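# Place the strawberry cake in the white basket

## Task

Get the strawberry cake inside the white basket, leaving the basket and every other object roughly where they started, and finish with neither arm (nor its camera cable) in contact with any of them.

## Robot and tools

Robot: two 6-joint arms with parallel-finger grippers, left_arm and right_arm. Calibrated base positions in the scene frame: left_arm at (-0.026, +0.301, 0) m, right_arm at (+0.053, -0.333, 0) m, each yawed only slightly (quat_wxyz about (1, 0, 0, 0.015) and (1, 0, 0, 0.005)).

Scene frame: origin at table-top height, halfway between the two nominal bases; +x points out over the table, +z up, and left_arm sits on the +y side. Arm names do not match left/right in the images. All hand positions (metres) and quaternions (wxyz) in results use this frame. Reported hand poses can be a few cm off, more at long reach.

Gripper: fingers point along its +z axis and separate along its y axis. end_effector_position is the midpoint between the finger pads, roughly 1 cm short of the fingertips.

Row layout, shared by execute_actions and move: one flat list of 14 numbers covering both arms, each in [-1, 1]. Entries 1-6 are left_arm joint displacements in the order waist, shoulder, elbow, wrist pitch, wrist yaw, wrist roll; entry 7 is left_arm opening; entries 8-14 repeat this for right_arm. Always send all 14, even if one arm should stay still (send 0 displacements and its current opening). Joint numbers are offsets, not poses: scaled so 1.0 equals 2.224 rad for waist, shoulder and elbow, and 8.485 rad for the three wrist joints, measured from the Joint targets line as it stood when the action (or move) began. Opening is absolute: +1 fully open, -1 closed; a 0 is a real half-open command.

Joint ranges (URDF signs, rad): waist -2.618 to 3.054, shoulder 0.000 to 3.142, elbow 0.000 to 3.142, wrist pitch -1.571 to 1.571, wrist yaw -1.571 to 1.571, wrist roll -2.094 to 2.094. Wrist yaw runs with the opposite sign to the URDF in everything you send and read. Asking for more than 0.059 rad beyond a range gets the action refused for both arms; real ends may sit up to 0.059 rad either side, and a "joint sent to its limit" line means a joint was clipped there. Each step a joint target can lead its measured angle by at most 0.339 rad (big joints) or 2.2 rad (wrist); targets that would move the gripper over 200 mm from where it is get scaled back. Tiny turns may not start.

execute_actions: actions is a list of actions; each action is a list of up to 15 rows, one row per 1/30 s control step, and a short table repeats its last row to fill 15 steps. Rows inside one action all count from the same starting targets; a second action with the same numbers moves further. An empty list just reports state and images. cameras: list of names (cam_head_left, cam_head_right, cam_left_wrist, cam_right_wrist), null/["all"] for all, [] for none.

move: target is one row or a list of up to 15 rows, every one counted from the same current Joint targets (not chained). All joints interpolate together, so grippers follow curves; there is no collision avoidance. speed: rad/s for the joint with the longest travel, 0.01 to 12.57, default 0.5, one value or one per target. blend: rad, corner rounding per target, default 0. opening_speed: rate of the opening command per second on the -1..+1 scale, at least 0.2; use a low value when closing on the cake so it is not crushed. blocking=false returns early while the move continues. Paths take at least 0.5 s and those over 10 s fall short. The result adds a "move:" line: done, off_target (resting over 0.035 rad from target), moving, held or fault, plus limits=held if steps were withheld.

wait: seconds 0 to 10, arms hold their last command. stop: brakes a running move. zoom_image: camera plus region [x0, y0, x1, y1] in pixels (origin top-left, at most 504 x 504) of that camera's latest image; images are 672x504. read_manual: licence text only. finished_scene: scene = the current scene's number; call only once the cake is resting in the basket and the grippers are clear.

Reading results: Joint positions and Joint velocities give one block per arm in the joint order above (rad, rad/s), then finger-pad gap (m; 0.094 fully open). "within noise" means the arm is still. Joint targets is the base for your next displacements. Tool commands shows present gripper commands. grip_measured is the opening on the command scale (reads a bit wide when empty; no step appears at contact). grip_effort_nm is motor effort, negative closing, not pad force. Joint torques follow joint order, positive toward larger angles, first three wrap at ±28 N m. "joint command not followed" means the clearance check altered targets. MOTOR HOT warns of heating; OVER-TEMPERATURE FAULT folds and disables that arm.

Avoid: dropping the cake or opening while it still moves; fast moves into objects or the table; targets far past a contact (they press harder); contact between the two arms, including one gripper closing on the other's fingers; knocking anything off the table; holding loads or stretched poses for long (heat). To stop pushing, command targets back past the measured joint positions. Loose objects may occasionally get nudged by outside pushes, so check positions in images before grasping and before finishing.

Each tool is called after "Emit:" by a JSON object that holds its "name" and its "arguments".

## Session

Emit:
{"name": "execute_actions", "arguments": {"actions": []}}

Scene clock: 0.00 s.
left_arm: end_effector_position=(+0.3624, +0.3385, +0.1097) grip_measured=+1.000 grip_effort_nm=n/a end_effector_quat_wxyz=(+0.602, -0.087, +0.789, +0.082) | right_arm: end_effector_position=(+0.4660, -0.3439, +0.1193) grip_measured=+1.000 grip_effort_nm=n/a end_effector_quat_wxyz=(+0.600, +0.032, +0.799, -0.027)
Joint positions: left_arm=[-0.053 1.534 0.331 0.929 0.258 -0.047 0.094] | right_arm=[0.002 1.547 0.43 0.833 -0.094 0.022 0.094]
Joint velocities: within noise
Joint torques (N m): no reading
Motor temperatures (°C): left_arm=[24 29 26 27 23 21 25] | right_arm=[24 31 28 37 24 22 22]
Heat: left arm: 29 °C; right arm: 37 °C.
Joint targets: left_arm=[-0.053 1.528 0.336 0.925 0.259 -0.048] | right_arm=[0.002 1.544 0.433 0.822 -0.095 0.022]
Tool commands: left_gripper/opening=+1.0 right_gripper/opening=+1.0

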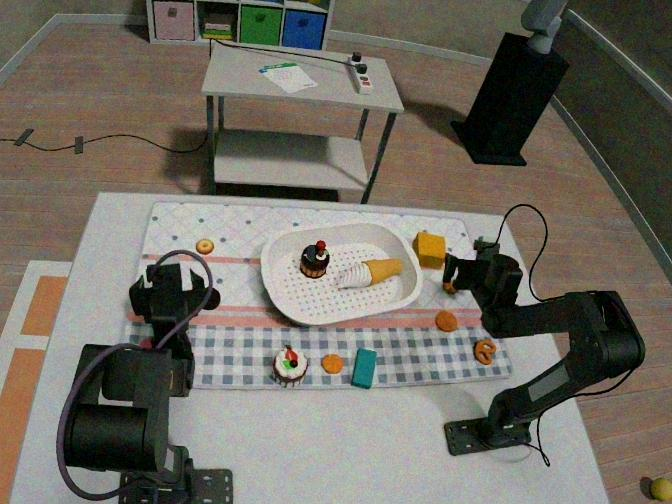

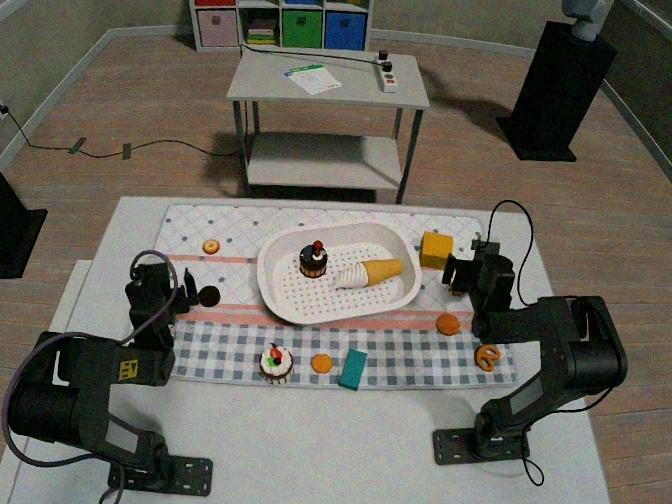

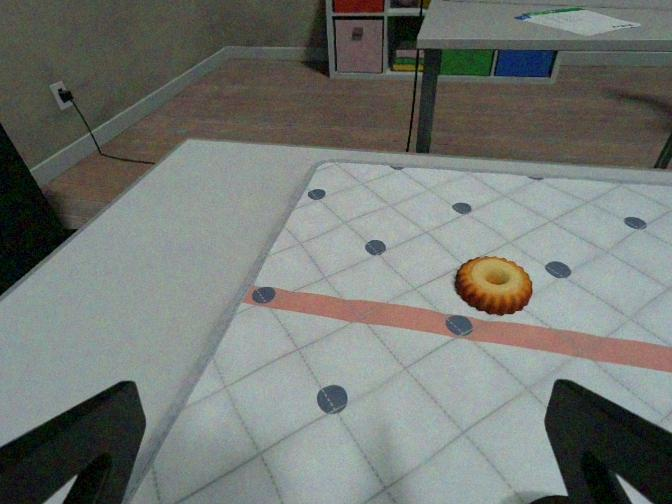

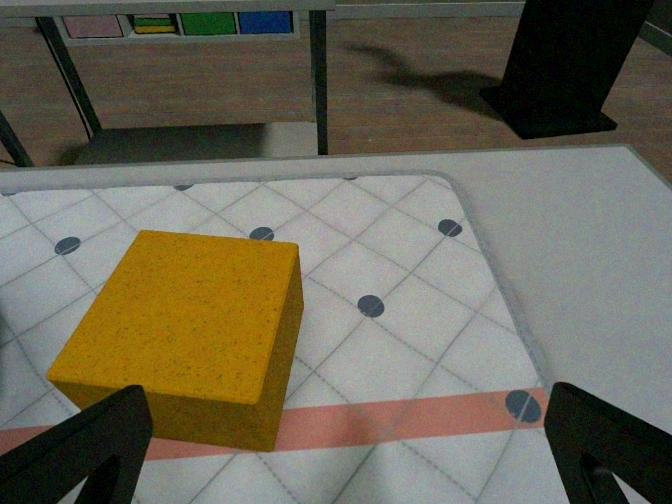

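Emit:
{"name": "move", "arguments": {"target": [-0.3656,-0.0989,0.3026,-0.1916,-0.0305,0.0057,1,0,0,0,0,0,0,1], "speed": 1.0}}

Scene clock: 31.03 s.
left_arm: end_effector_position=(+0.2009, +0.0550, +0.1351) grip_measured=+1.000 grip_effort_nm=-0.002 end_effector_quat_wxyz=(+0.247, +0.386, +0.883, -0.105) | right_arm: end_effector_position=(+0.4660, -0.3439, +0.1193) grip_measured=+1.000 grip_effort_nm=0.032 end_effector_quat_wxyz=(+0.600, +0.032, +0.799, -0.027)
Joint positions: left_arm=[-0.864 1.326 0.979 -0.682 0.01 -0.005 0.094] | right_arm=[0.002 1.547 0.43 0.833 -0.094 0.022 0.094]
Joint velocities: within noise
Joint torques (N m): left_arm=[-0.27 -5.6 9.05 1.18 -0.08 0.09] | right_arm=[0.03 -4.94 7.01 1.54 -0.05 -0.01]
Motor temperatures (°C): left_arm=[24 29 27 34 23 21 24] | right_arm=[23 32 29 40 24 22 22]
Heat: left arm: 34 °C; right arm: 40 °C.
Joint targets: left_arm=[-0.866 1.308 1.009 -0.700 0.000 0.001] | right_arm=[0.002 1.544 0.433 0.822 -0.095 0.022]
move: done

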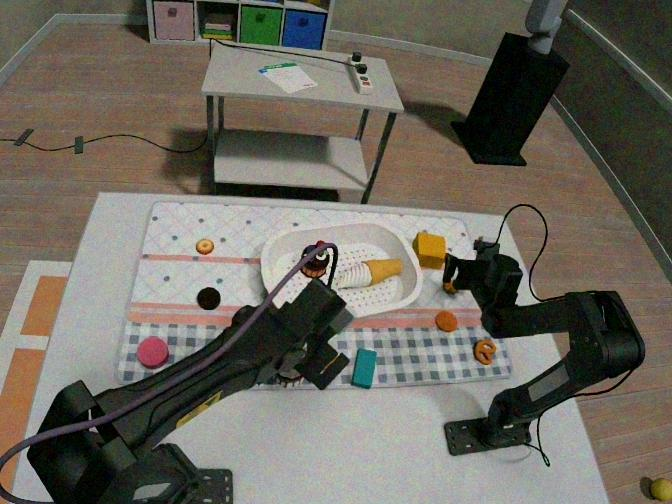

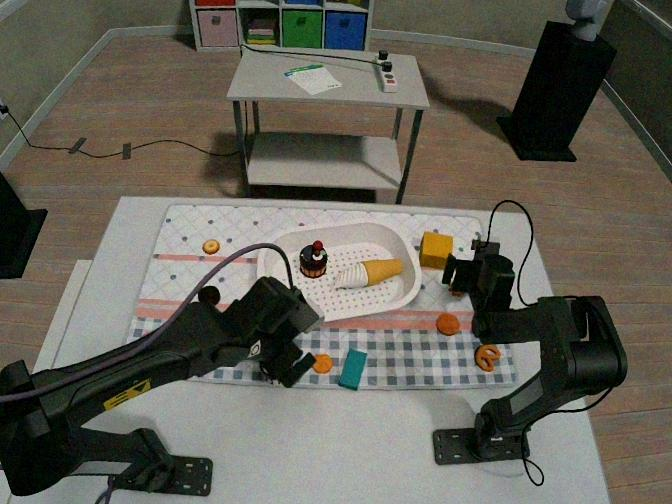

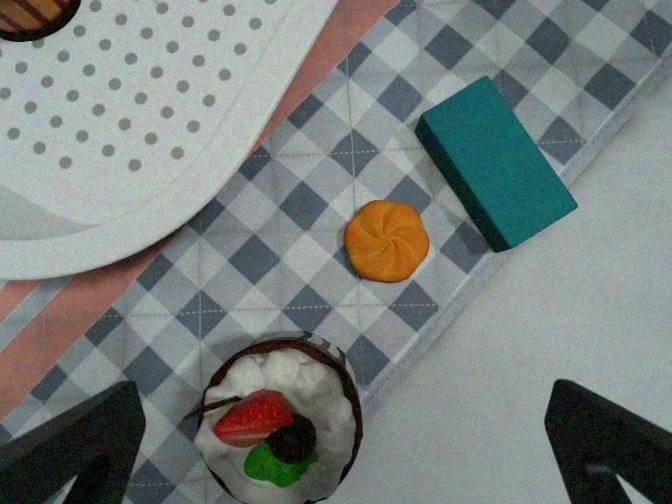

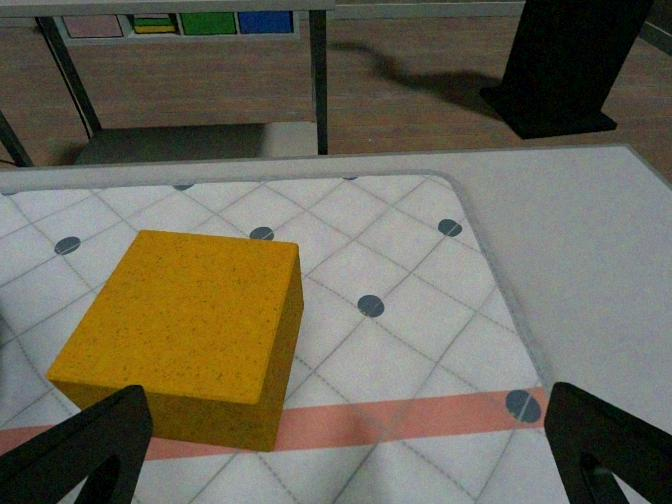

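Emit:
{"name": "move", "arguments": {"target": [0.0342,-0.0202,-0.0252,-0.0071,0,0,1,0,0,0,0,0,0,1], "speed": 1.0, "cameras": ["cam_left_wrist"]}}

Scene clock: 49.87 s.
left_arm: end_effector_position=(+0.2056, +0.0817, +0.1378) grip_measured=+1.000 grip_effort_nm=-0.002 end_effector_quat_wxyz=(+0.239, +0.357, +0.898, -0.093) | right_arm: end_effector_position=(+0.4660, -0.3439, +0.1193) grip_measured=+1.000 grip_effort_nm=0.027 end_effector_quat_wxyz=(+0.600, +0.032, +0.799, -0.027)
Joint positions: left_arm=[-0.795 1.281 0.97 -0.742 0.007 -0.005 0.094] | right_arm=[0.002 1.547 0.43 0.833 -0.094 0.022 0.094]
Joint velocities: within noise
Joint torques (N m): left_arm=[0.4 -5.27 5.26 1.15 -0.06 0.1] | right_arm=[0.03 -4.94 7.01 1.54 -0.05 -0.01]
Motor temperatures (°C): left_arm=[24 29 31 31 23 21 24] | right_arm=[23 32 29 41 24 22 22]
Heat: left arm: 31 °C; right arm: 41 °C.
Joint targets: left_arm=[-0.790 1.263 0.953 -0.760 0.000 0.001] | right_arm=[0.002 1.544 0.433 0.822 -0.095 0.022]
move: done
Images, in order (width x height): cam_left_wrist 672x504.

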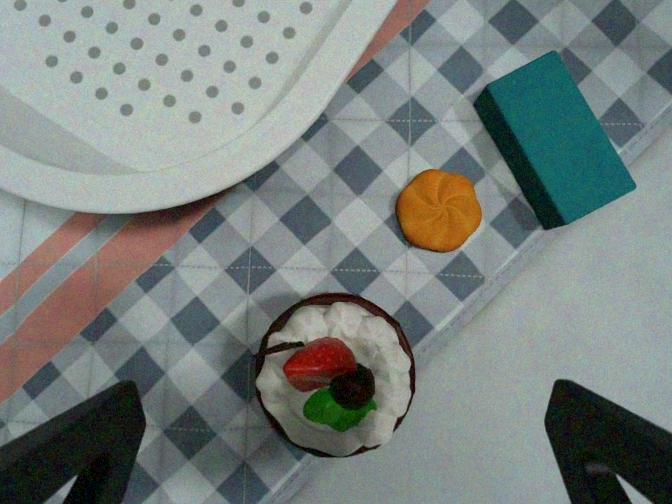

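Emit:
{"name": "move", "arguments": {"target": [0,0.0688,-0.1353,0.05,0,0,1,0,0,0,0,0,0,1], "speed": 0.6}}

Scene clock: 64.57 s.
left_arm: end_effector_position=(+0.1985, +0.0885, +0.0338) grip_measured=+1.000 grip_effort_nm=-0.002 end_effector_quat_wxyz=(+0.213, +0.360, +0.905, -0.082) | right_arm: end_effector_position=(+0.4660, -0.3439, +0.1193) grip_measured=+1.000 grip_effort_nm=0.027 end_effector_quat_wxyz=(+0.600, +0.032, +0.799, -0.027)
Joint positions: left_arm=[-0.795 1.413 0.664 -0.36 0.007 -0.005 0.094] | right_arm=[0.002 1.547 0.43 0.833 -0.094 0.022 0.094]
Joint velocities: within noise
Joint torques (N m): left_arm=[0.4 -3.97 4.96 1.46 -0.06 0.09] | right_arm=[0.03 -4.94 7.02 1.54 -0.05 -0.01]
Motor temperatures (°C): left_arm=[24 29 29 30 23 21 24] | right_arm=[23 32 29 41 24 22 22]
Heat: left arm: 30 °C; right arm: 41 °C.
Joint targets: left_arm=[-0.790 1.417 0.653 -0.336 0.000 0.001] | right_arm=[0.002 1.544 0.433 0.822 -0.095 0.022]
move: done

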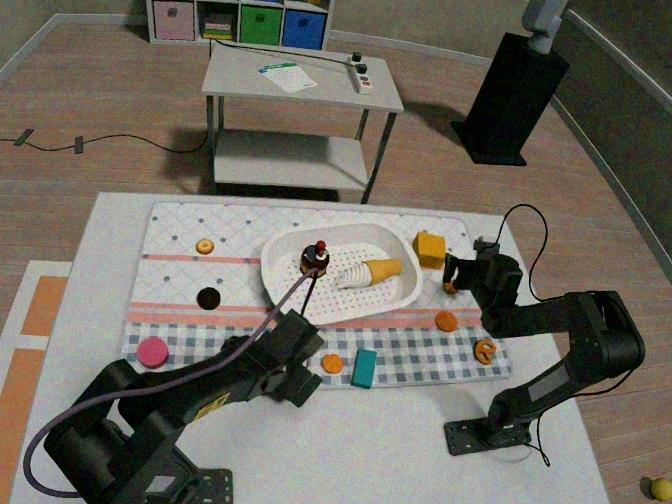

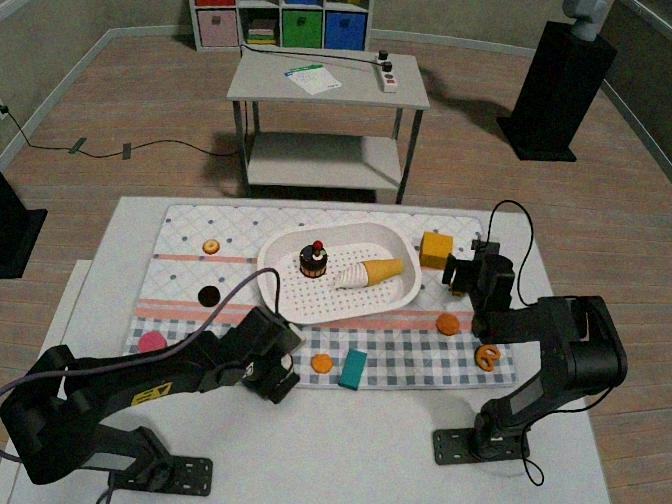

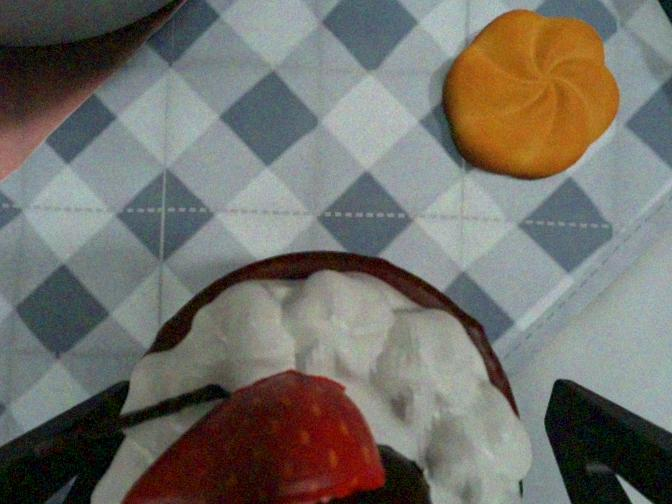

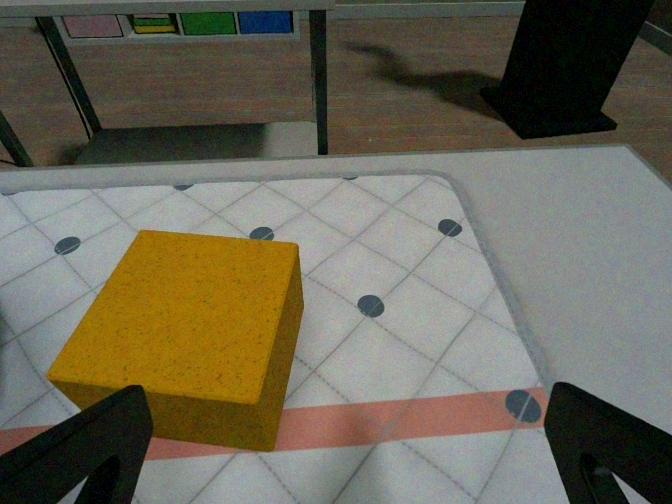

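Emit:
{"name": "move", "arguments": {"target": [[0.01,0,0,0,0,0,1,0,0,0,0,0,0,1],[0.01,0,0,0,0,0,0.2,0,0,0,0,0,0,1]], "speed": 0.5, "opening_speed": 0.8, "cameras": ["cam_left_wrist"]}}

Scene clock: 72.13 s.
left_arm: end_effector_position=(+0.2027, +0.0928, +0.0339) grip_measured=+0.402 grip_effort_nm=-1.023 end_effector_quat_wxyz=(+0.214, +0.351, +0.908, -0.081) | right_arm: end_effector_position=(+0.4660, -0.3439, +0.1193) grip_measured=+1.000 grip_effort_nm=0.027 end_effector_quat_wxyz=(+0.600, +0.032, +0.799, -0.027)
Joint positions: left_arm=[-0.774 1.413 0.664 -0.359 0.006 -0.005 0.066] | right_arm=[0.002 1.547 0.43 0.833 -0.094 0.022 0.094]
Joint velocities: within noise
Joint torques (N m): left_arm=[0.57 -3.96 4.97 1.48 -0.04 0.09] | right_arm=[0.03 -4.94 7.01 1.55 -0.05 -0.01]
Motor temperatures (°C): left_arm=[24 29 28 30 23 21 24] | right_arm=[23 32 29 41 24 22 21]
Heat: left arm: 30 °C; right arm: 41 °C.
Joint targets: left_arm=[-0.768 1.417 0.653 -0.336 0.000 0.001] | right_arm=[0.002 1.544 0.433 0.822 -0.095 0.022]
move: done
Images, in order (width x height): cam_left_wrist 672x504.

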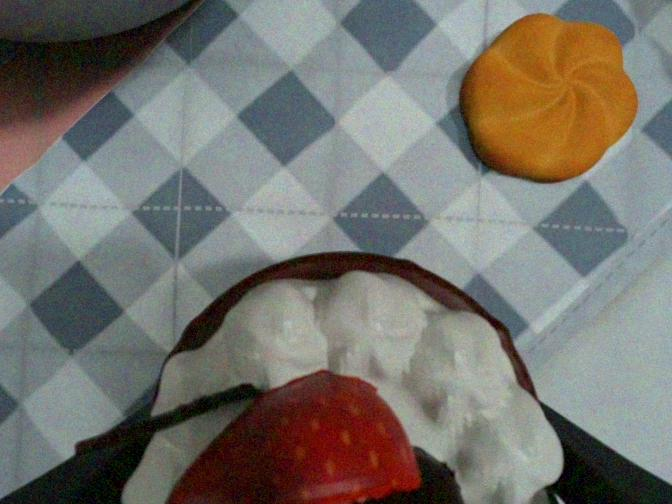

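Emit:
{"name": "move", "arguments": {"target": [[0,-0.0634,0.1866,-0.0629,0,0,0.2,0,0,0,0,0,0,1],[0.0737,0.2235,0.4946,-0.0697,0,0,0.2,0,0,0,0,0,0,1]], "speed": 0.8, "blend": 0.1}}

Scene clock: 94.90 s.
left_arm: end_effector_position=(+0.3695, +0.0471, +0.1573) grip_measured=+0.402 grip_effort_nm=-1.028 end_effector_quat_wxyz=(+0.221, +0.272, +0.934, -0.063) | right_arm: end_effector_position=(+0.4660, -0.3439, +0.1193) grip_measured=+1.000 grip_effort_nm=0.027 end_effector_quat_wxyz=(+0.600, +0.032, +0.799, -0.027)
Joint positions: left_arm=[-0.605 1.908 1.715 -0.915 0.006 -0.005 0.066] | right_arm=[0.002 1.547 0.43 0.833 -0.094 0.022 0.094]
Joint velocities: within noise
Joint torques (N m): left_arm=[0.08 -9.13 9.52 1.09 -0.04 0.08] | right_arm=[0.03 -4.94 7.01 1.54 -0.05 0]
Motor temperatures (°C): left_arm=[24 29 28 30 23 20 25] | right_arm=[23 32 29 41 24 22 21]
Heat: left arm: 30 °C; right arm: 41 °C.
Joint targets: left_arm=[-0.604 1.914 1.753 -0.928 0.000 0.001] | right_arm=[0.002 1.544 0.433 0.822 -0.095 0.022]
move: off_target (left_arm); left_arm: the elbow is farthest, 0.038 rad from its target

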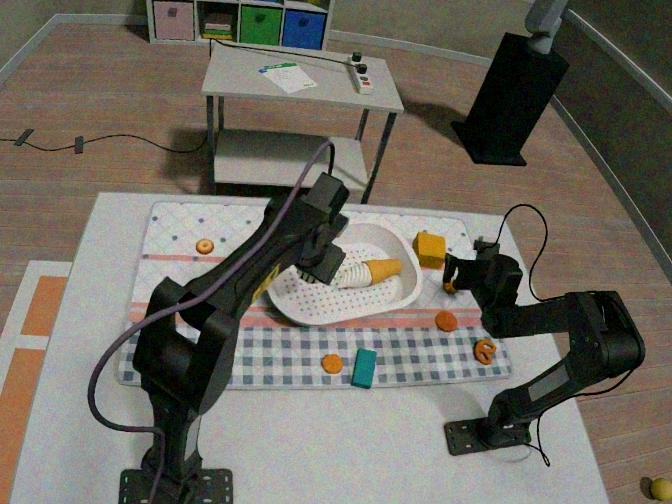

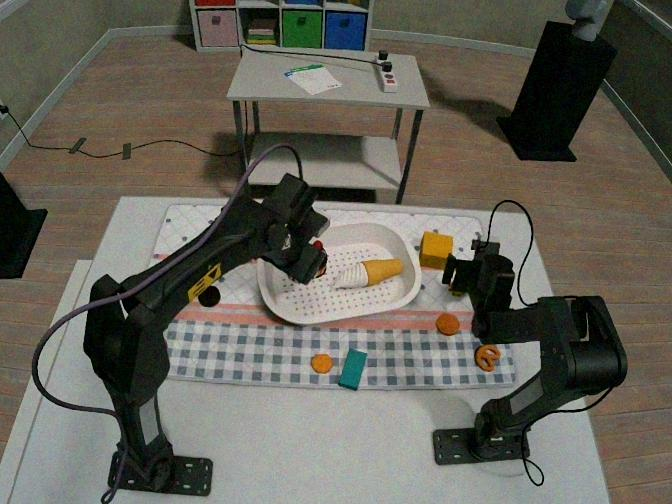

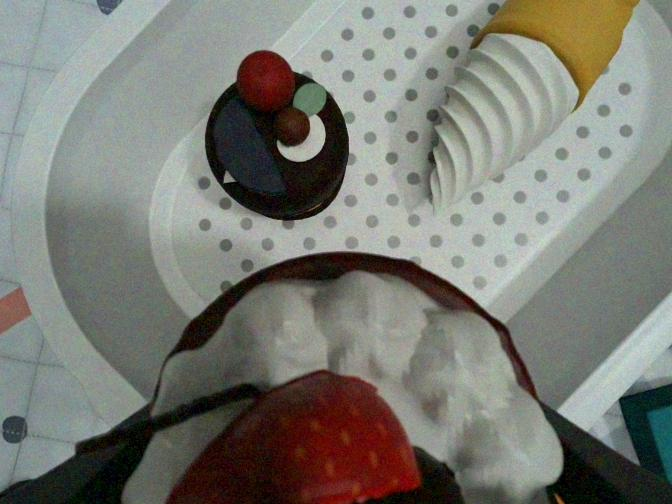

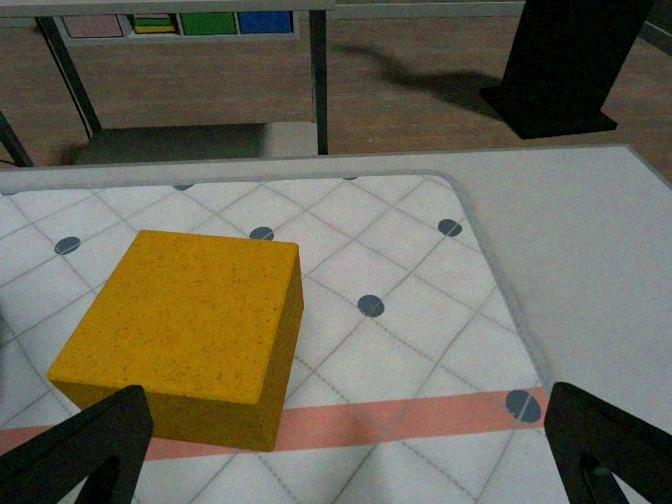

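Emit:
{"name": "move", "arguments": {"target": [[0,0.028,-0.149,0.0454,0,0,0.2,0,0,0,0,0,0,1],[0,0.0346,-0.1866,0.0568,0,0,0.2,0,0,0,0,0,0,1]], "speed": [0.7,0.15], "cameras": ["cam_left_wrist","cam_head_right"]}}

Scene clock: 107.73 s.
left_arm: end_effector_position=(+0.3701, +0.0467, +0.0464) grip_measured=+0.402 grip_effort_nm=-1.023 end_effector_quat_wxyz=(+0.226, +0.273, +0.933, -0.064) | right_arm: end_effector_position=(+0.4660, -0.3439, +0.1193) grip_measured=+1.000 grip_effort_nm=0.027 end_effector_quat_wxyz=(+0.600, +0.032, +0.799, -0.027)
Joint positions: left_arm=[-0.605 1.974 1.352 -0.475 0.005 -0.004 0.066] | right_arm=[0.002 1.547 0.43 0.833 -0.094 0.022 0.094]
Joint velocities: within noise
Joint torques (N m): left_arm=[0.06 -8.51 4.98 1.54 -0.05 0.08] | right_arm=[0.05 -4.96 7.02 1.54 -0.05 0]
Motor temperatures (°C): left_arm=[24 31 30 30 23 20 25] | right_arm=[23 31 28 41 24 22 21]
Heat: left arm: 31 °C; right arm: 41 °C.
Joint targets: left_arm=[-0.604 1.990 1.338 -0.446 0.000 0.001] | right_arm=[0.002 1.544 0.433 0.822 -0.095 0.022]
move: done
Images, in order (width x height): cam_head_right 672x504, cam_left_wrist 672x504.

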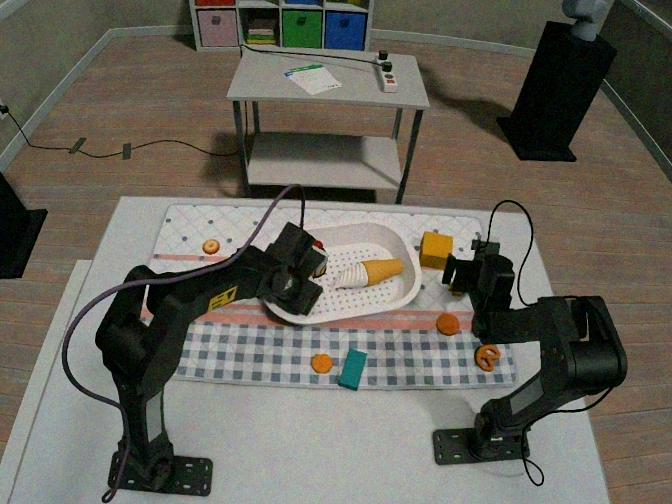

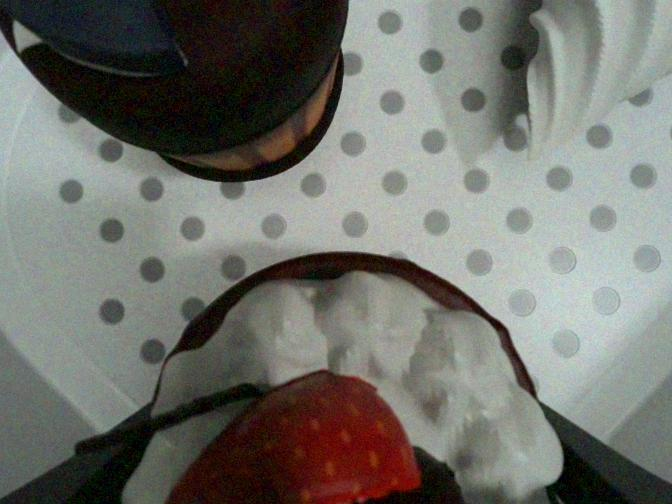

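Emit:
{"name": "move", "arguments": {"target": [0,0.006,0,0,0,0,0.2,0,0,0,0,0,0,1], "speed": 0.1, "cameras": ["cam_left_wrist"]}}

Scene clock: 112.77 s.
left_arm: end_effector_position=(+0.3702, +0.0466, +0.0445) grip_measured=+0.402 grip_effort_nm=-1.023 end_effector_quat_wxyz=(+0.224, +0.273, +0.933, -0.064) | right_arm: end_effector_position=(+0.4660, -0.3439, +0.1193) grip_measured=+1.000 grip_effort_nm=0.027 end_effector_quat_wxyz=(+0.600, +0.032, +0.799, -0.027)
Joint positions: left_arm=[-0.605 1.979 1.352 -0.473 0.005 -0.004 0.066] | right_arm=[0.002 1.547 0.43 0.833 -0.094 0.022 0.094]
Joint velocities: within noise
Joint torques (N m): left_arm=[0.06 -7.83 5 1.55 -0.05 0.09] | right_arm=[0.03 -4.96 6.99 1.54 -0.05 -0.01]
Motor temperatures (°C): left_arm=[24 32 29 30 23 20 25] | right_arm=[23 31 28 41 24 21 21]
Heat: left arm: 32 °C; right arm: 41 °C.
Joint targets: left_arm=[-0.604 2.004 1.338 -0.446 0.000 0.001] | right_arm=[0.002 1.544 0.433 0.822 -0.095 0.022]
move: done
Images, in order (width x height): cam_left_wrist 672x504.

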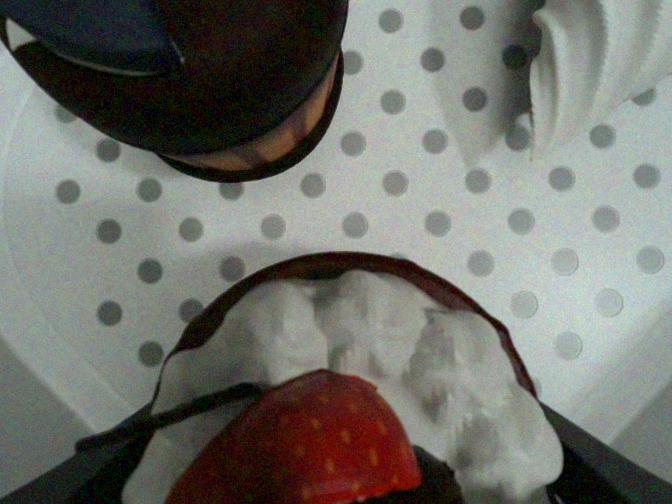

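Emit:
{"name": "move", "arguments": {"target": [[0,0,0,0,0,0,0.2,0,0,0,0,0,0,1],[0,0,0,0,0,0,0.85,0,0,0,0,0,0,1],[0,-0.0405,0.1866,-0.0568,0,0,0.85,0,0,0,0,0,0,1]], "speed": 0.6, "opening_speed": 1.0}}

Scene clock: 122.33 s.
left_arm: end_effector_position=(+0.3729, +0.0426, +0.1509) grip_measured=+0.848 grip_effort_nm=0.110 end_effector_quat_wxyz=(+0.217, +0.275, +0.934, -0.065) | right_arm: end_effector_position=(+0.4660, -0.3439, +0.1193) grip_measured=+1.000 grip_effort_nm=0.027 end_effector_quat_wxyz=(+0.600, +0.032, +0.799, -0.027)
Joint positions: left_arm=[-0.606 1.934 1.728 -0.908 -0.002 -0.003 0.087] | right_arm=[0.002 1.547 0.43 0.833 -0.094 0.022 0.094]
Joint velocities: within noise
Joint torques (N m): left_arm=[0.17 -11.55 8.46 1.03 0.02 0.08] | right_arm=[0.03 -4.93 7.01 1.54 -0.05 0]
Motor temperatures (°C): left_arm=[24 31 28 30 23 20 25] | right_arm=[23 31 28 41 24 21 21]
Heat: left arm: 31 °C; right arm: 41 °C.
Joint targets: left_arm=[-0.604 1.914 1.753 -0.928 0.000 0.001] | right_arm=[0.002 1.544 0.433 0.822 -0.095 0.022]
move: done

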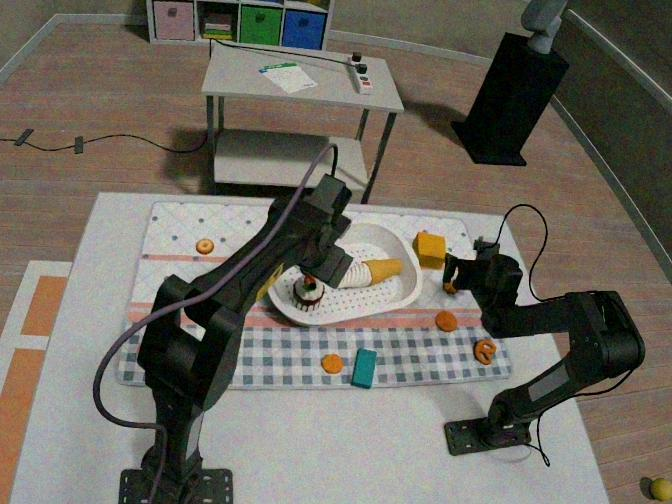

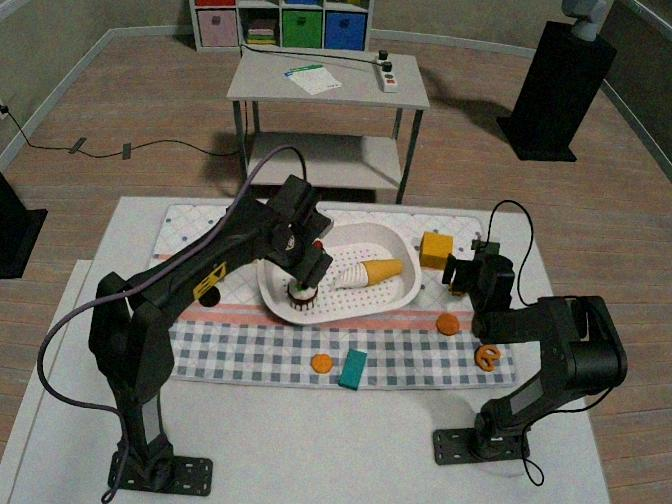

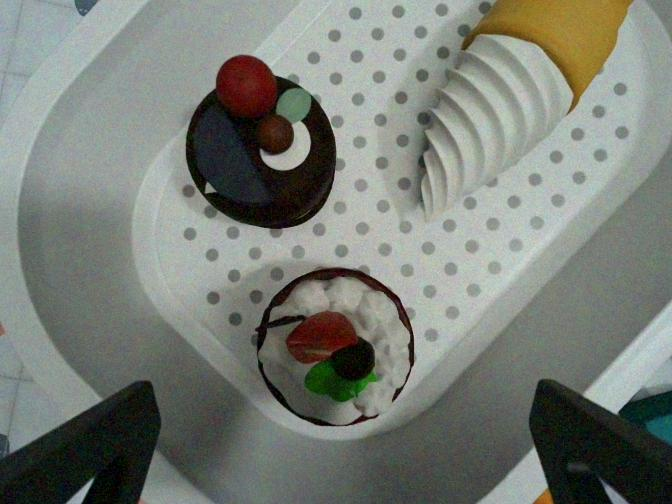

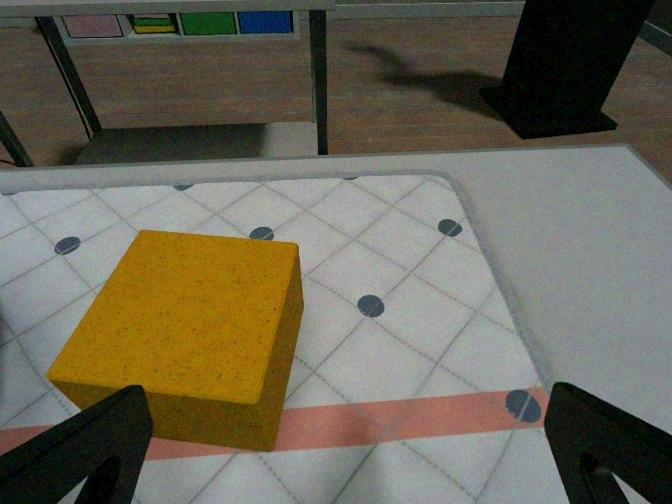

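Emit:
{"name": "finished_scene", "arguments": {"scene": 1}}

The scene is finished: the task was done.


## Next scene

The same job, from a new start.

Emit:
{"name": "execute_actions", "arguments": {"actions": []}}

Scene clock: 0.00 s.
left_arm: end_effector_position=(+0.3753, +0.2977, +0.1035) grip_measured=+1.000 grip_effort_nm=n/a end_effector_quat_wxyz=(+0.586, +0.042, +0.806, -0.072) | right_arm: end_effector_position=(+0.4622, -0.3357, +0.1305) grip_measured=+1.000 grip_effort_nm=n/a end_effector_quat_wxyz=(+0.634, +0.023, +0.773, -0.029)
Joint positions: left_arm=[0.077 1.568 0.393 0.855 -0.268 0.017 0.094] | right_arm=[0.031 1.561 0.381 0.982 -0.115 0.006 0.094]
Joint velocities: within noise
Joint torques (N m): no reading
Motor temperatures (°C): left_arm=[23 25 23 22 23 19 23] | right_arm=[23 25 24 29 23 21 20]
Heat: left arm: 25 °C; right arm: 29 °C.
Joint targets: left_arm=[0.077 1.563 0.398 0.849 -0.269 0.017] | right_arm=[0.031 1.558 0.384 0.971 -0.116 0.006]
Tool commands: left_gripper/opening=+1.0 right_gripper/opening=+1.0

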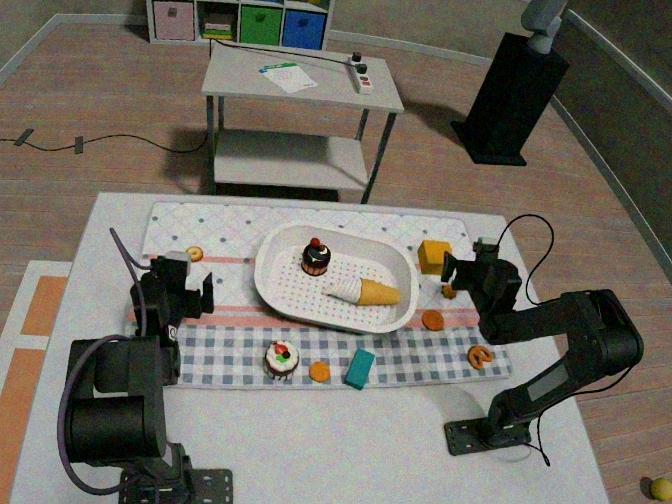

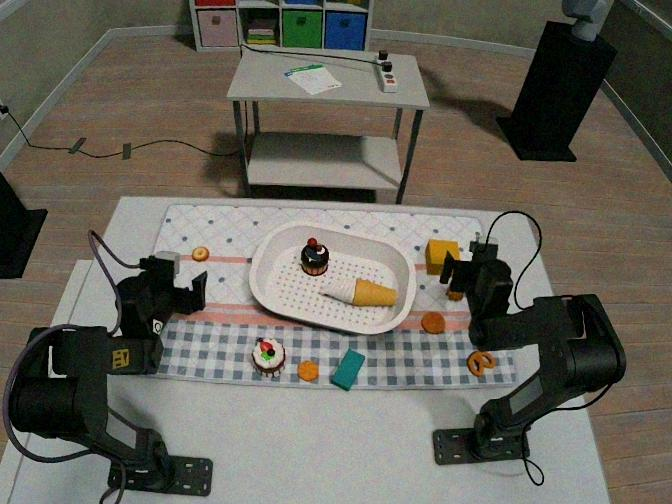

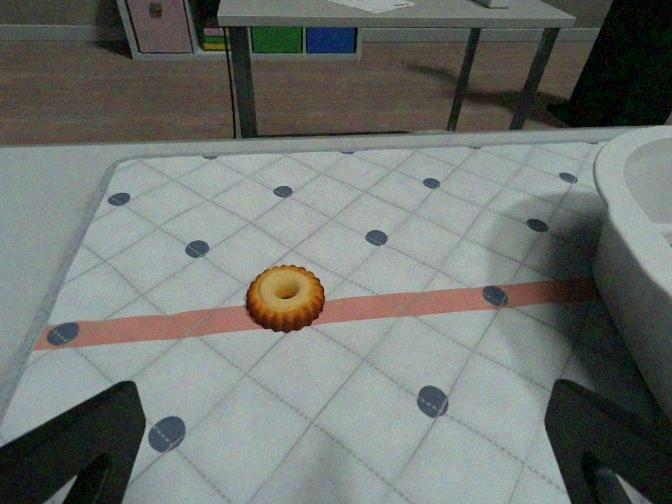

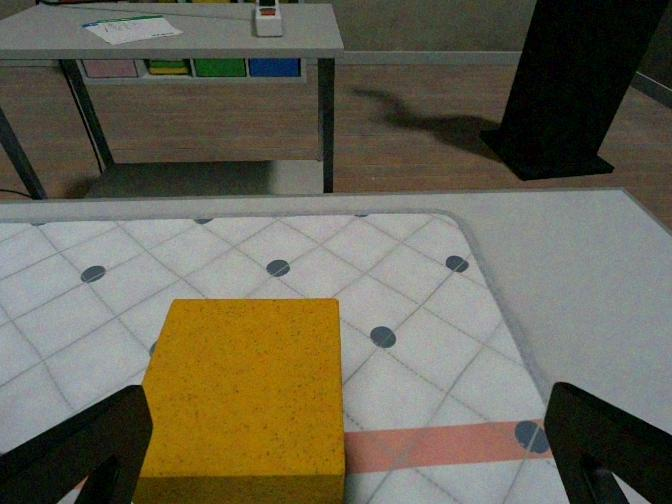

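Emit:
{"name": "move", "arguments": {"target": [-0.3453,-0.1326,0.268,-0.1974,0.0317,-0.002,1,0,0,0,0,0,0,1], "speed": 1.6, "cameras": ["cam_left_wrist"]}}

Scene clock: 6.80 s.
left_arm: end_effector_position=(+0.2148, +0.1143, +0.1290) grip_measured=+1.000 grip_effort_nm=0.002 end_effector_quat_wxyz=(+0.211, +0.318, +0.921, -0.076) | right_arm: end_effector_position=(+0.4622, -0.3357, +0.1305) grip_measured=+1.000 grip_effort_nm=0.027 end_effector_quat_wxyz=(+0.634, +0.023, +0.773, -0.029)
Joint positions: left_arm=[-0.686 1.282 0.966 -0.803 -0.01 0.007 0.094] | right_arm=[0.031 1.561 0.381 0.982 -0.115 0.006 0.094]
Joint velocities: within noise
Joint torques (N m): left_arm=[-0.47 -4.93 8.69 1.02 0.09 -0.05] | right_arm=[0.05 -4.81 6.67 1.6 -0.05 -0.01]
Motor temperatures (°C): left_arm=[23 25 24 24 23 19 23] | right_arm=[23 25 25 30 23 21 20]
Heat: left arm: 25 °C; right arm: 30 °C.
Joint targets: left_arm=[-0.691 1.268 0.995 -0.825 0.000 0.000] | right_arm=[0.031 1.558 0.384 0.971 -0.116 0.006]
move: done
Images, in order (width x height): cam_left_wrist 672x504.

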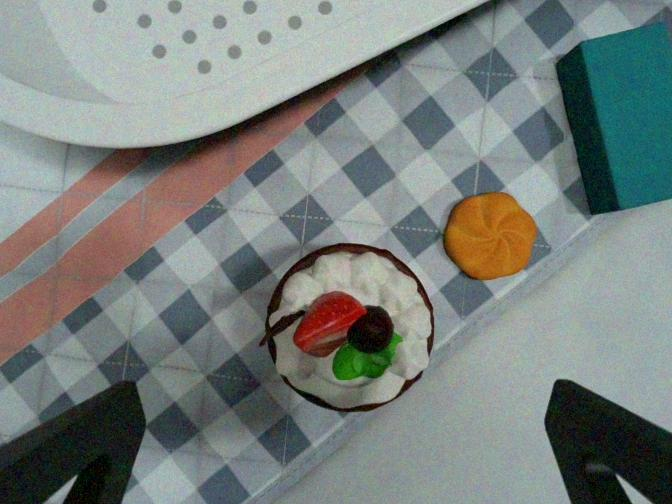

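Emit:
{"name": "move", "arguments": {"target": [[0,0.0715,-0.1497,0.0588,0,0,1,0,0,0,0,0,0,1],[0,0.0715,-0.1497,0.0588,0,0,0.25,0,0,0,0,0,0,1],[0,0.0139,0.0193,0.0007,0,0,0.25,0,0,0,0,0,0,1],[0.0607,0.2671,0.2923,-0.0067,0,0,0.25,0,0,0,0,0,0,1]], "speed": [0.9,0.9,0.9,1.0], "blend": [0,0,0.1,0], "opening_speed": 1.0, "cameras": ["cam_left_wrist","cam_head_left"]}}

Scene clock: 32.40 s.
left_arm: end_effector_position=(+0.3681, +0.0713, +0.1472) grip_measured=+0.409 grip_effort_nm=-1.028 end_effector_quat_wxyz=(+0.218, +0.257, +0.939, -0.062) | right_arm: end_effector_position=(+0.4622, -0.3357, +0.1305) grip_measured=+1.000 grip_effort_nm=0.032 end_effector_quat_wxyz=(+0.634, +0.023, +0.773, -0.029)
Joint positions: left_arm=[-0.557 1.857 1.61 -0.866 -0.007 0.007 0.066] | right_arm=[0.031 1.561 0.381 0.982 -0.115 0.006 0.094]
Joint velocities: within noise
Joint torques (N m): left_arm=[0.06 -8.81 9.22 1.11 0.06 -0.05] | right_arm=[0.05 -4.81 6.67 1.6 -0.05 0]
Motor temperatures (°C): left_arm=[22 26 26 24 23 19 23] | right_arm=[23 26 26 32 23 21 20]
Heat: left arm: 26 °C; right arm: 32 °C.
Joint targets: left_arm=[-0.556 1.862 1.645 -0.882 0.000 0.000] | right_arm=[0.031 1.558 0.384 0.971 -0.116 0.006]
move: done
Images, in order (width x height): cam_head_left 672x504, cam_left_wrist 672x504.

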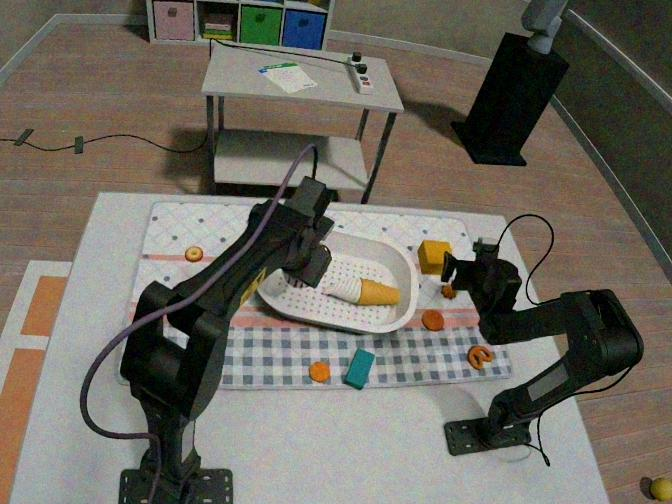

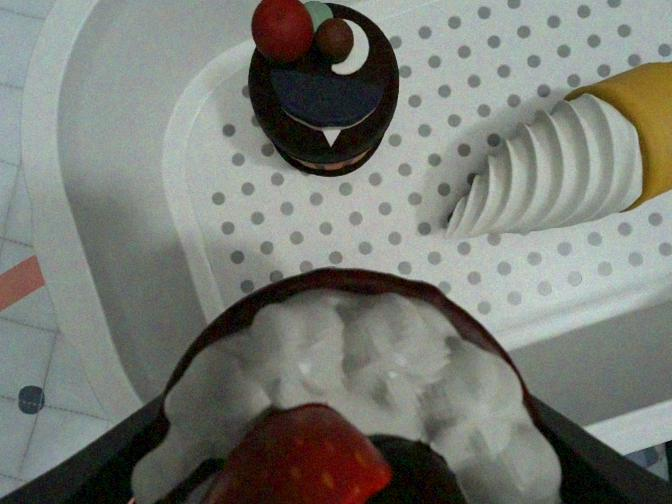

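Emit:
{"name": "move", "arguments": {"target": [[0,0.0482,-0.1126,0.0411,0,0,0.25,0,0,0,0,0,0,1],[0,0.0603,-0.1407,0.0514,0,0,0.25,0,0,0,0,0,0,1],[0,0.0603,-0.1407,0.0514,0,0,0.85,0,0,0,0,0,0,1],[0,0.01,-0.0141,0.0,0,0,0.85,0,0,0,0,0,0,1]], "speed": [0.7,0.2,0.7,0.8], "blend": [0.03,0,0,0], "opening_speed": 1.0, "cameras": ["cam_left_wrist","cam_head_left"]}}

Scene clock: 47.97 s.
left_arm: end_effector_position=(+0.3668, +0.0722, +0.1241) grip_measured=+0.848 grip_effort_nm=0.120 end_effector_quat_wxyz=(+0.194, +0.257, +0.945, -0.055) | right_arm: end_effector_position=(+0.4622, -0.3357, +0.1305) grip_measured=+1.000 grip_effort_nm=0.037 end_effector_quat_wxyz=(+0.634, +0.023, +0.773, -0.029)
Joint positions: left_arm=[-0.557 1.898 1.593 -0.859 -0.007 0.004 0.087] | right_arm=[0.031 1.561 0.381 0.982 -0.115 0.006 0.094]
Joint velocities: within noise
Joint torques (N m): left_arm=[0.06 -10.74 7.92 0.95 0.06 -0.03] | right_arm=[0.03 -4.81 6.67 1.6 -0.04 0]
Motor temperatures (°C): left_arm=[22 29 26 25 23 19 24] | right_arm=[23 26 26 33 23 21 20]
Heat: left arm: 29 °C; right arm: 33 °C.
Joint targets: left_arm=[-0.556 1.884 1.613 -0.882 0.000 0.000] | right_arm=[0.031 1.558 0.384 0.971 -0.116 0.006]
move: done; target 3's new numbers were sent with left_arm's wrist pitch 0.066 rad from that target
Images, in order (width x height): cam_head_left 672x504, cam_left_wrist 672x504.

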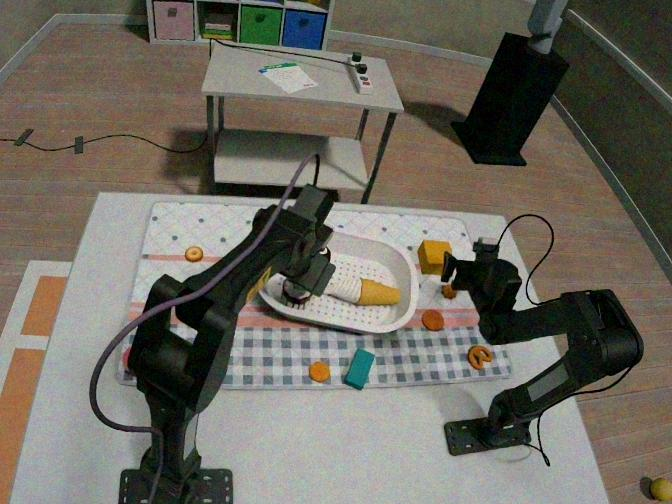

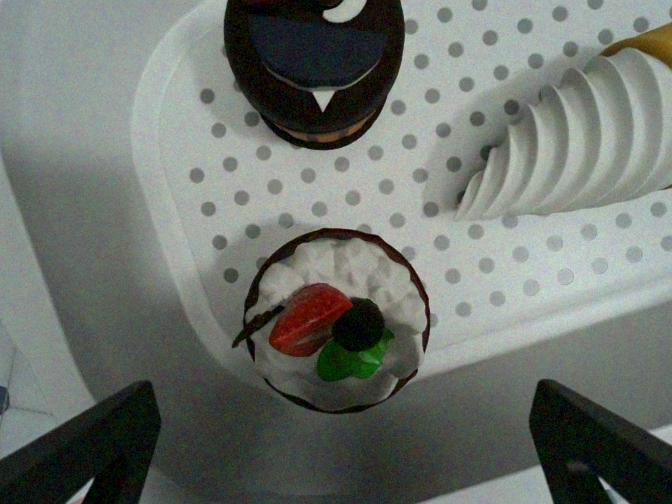

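Emit:
{"name": "finished_scene", "arguments": {"scene": 2}}

The scene is finished: the task was done.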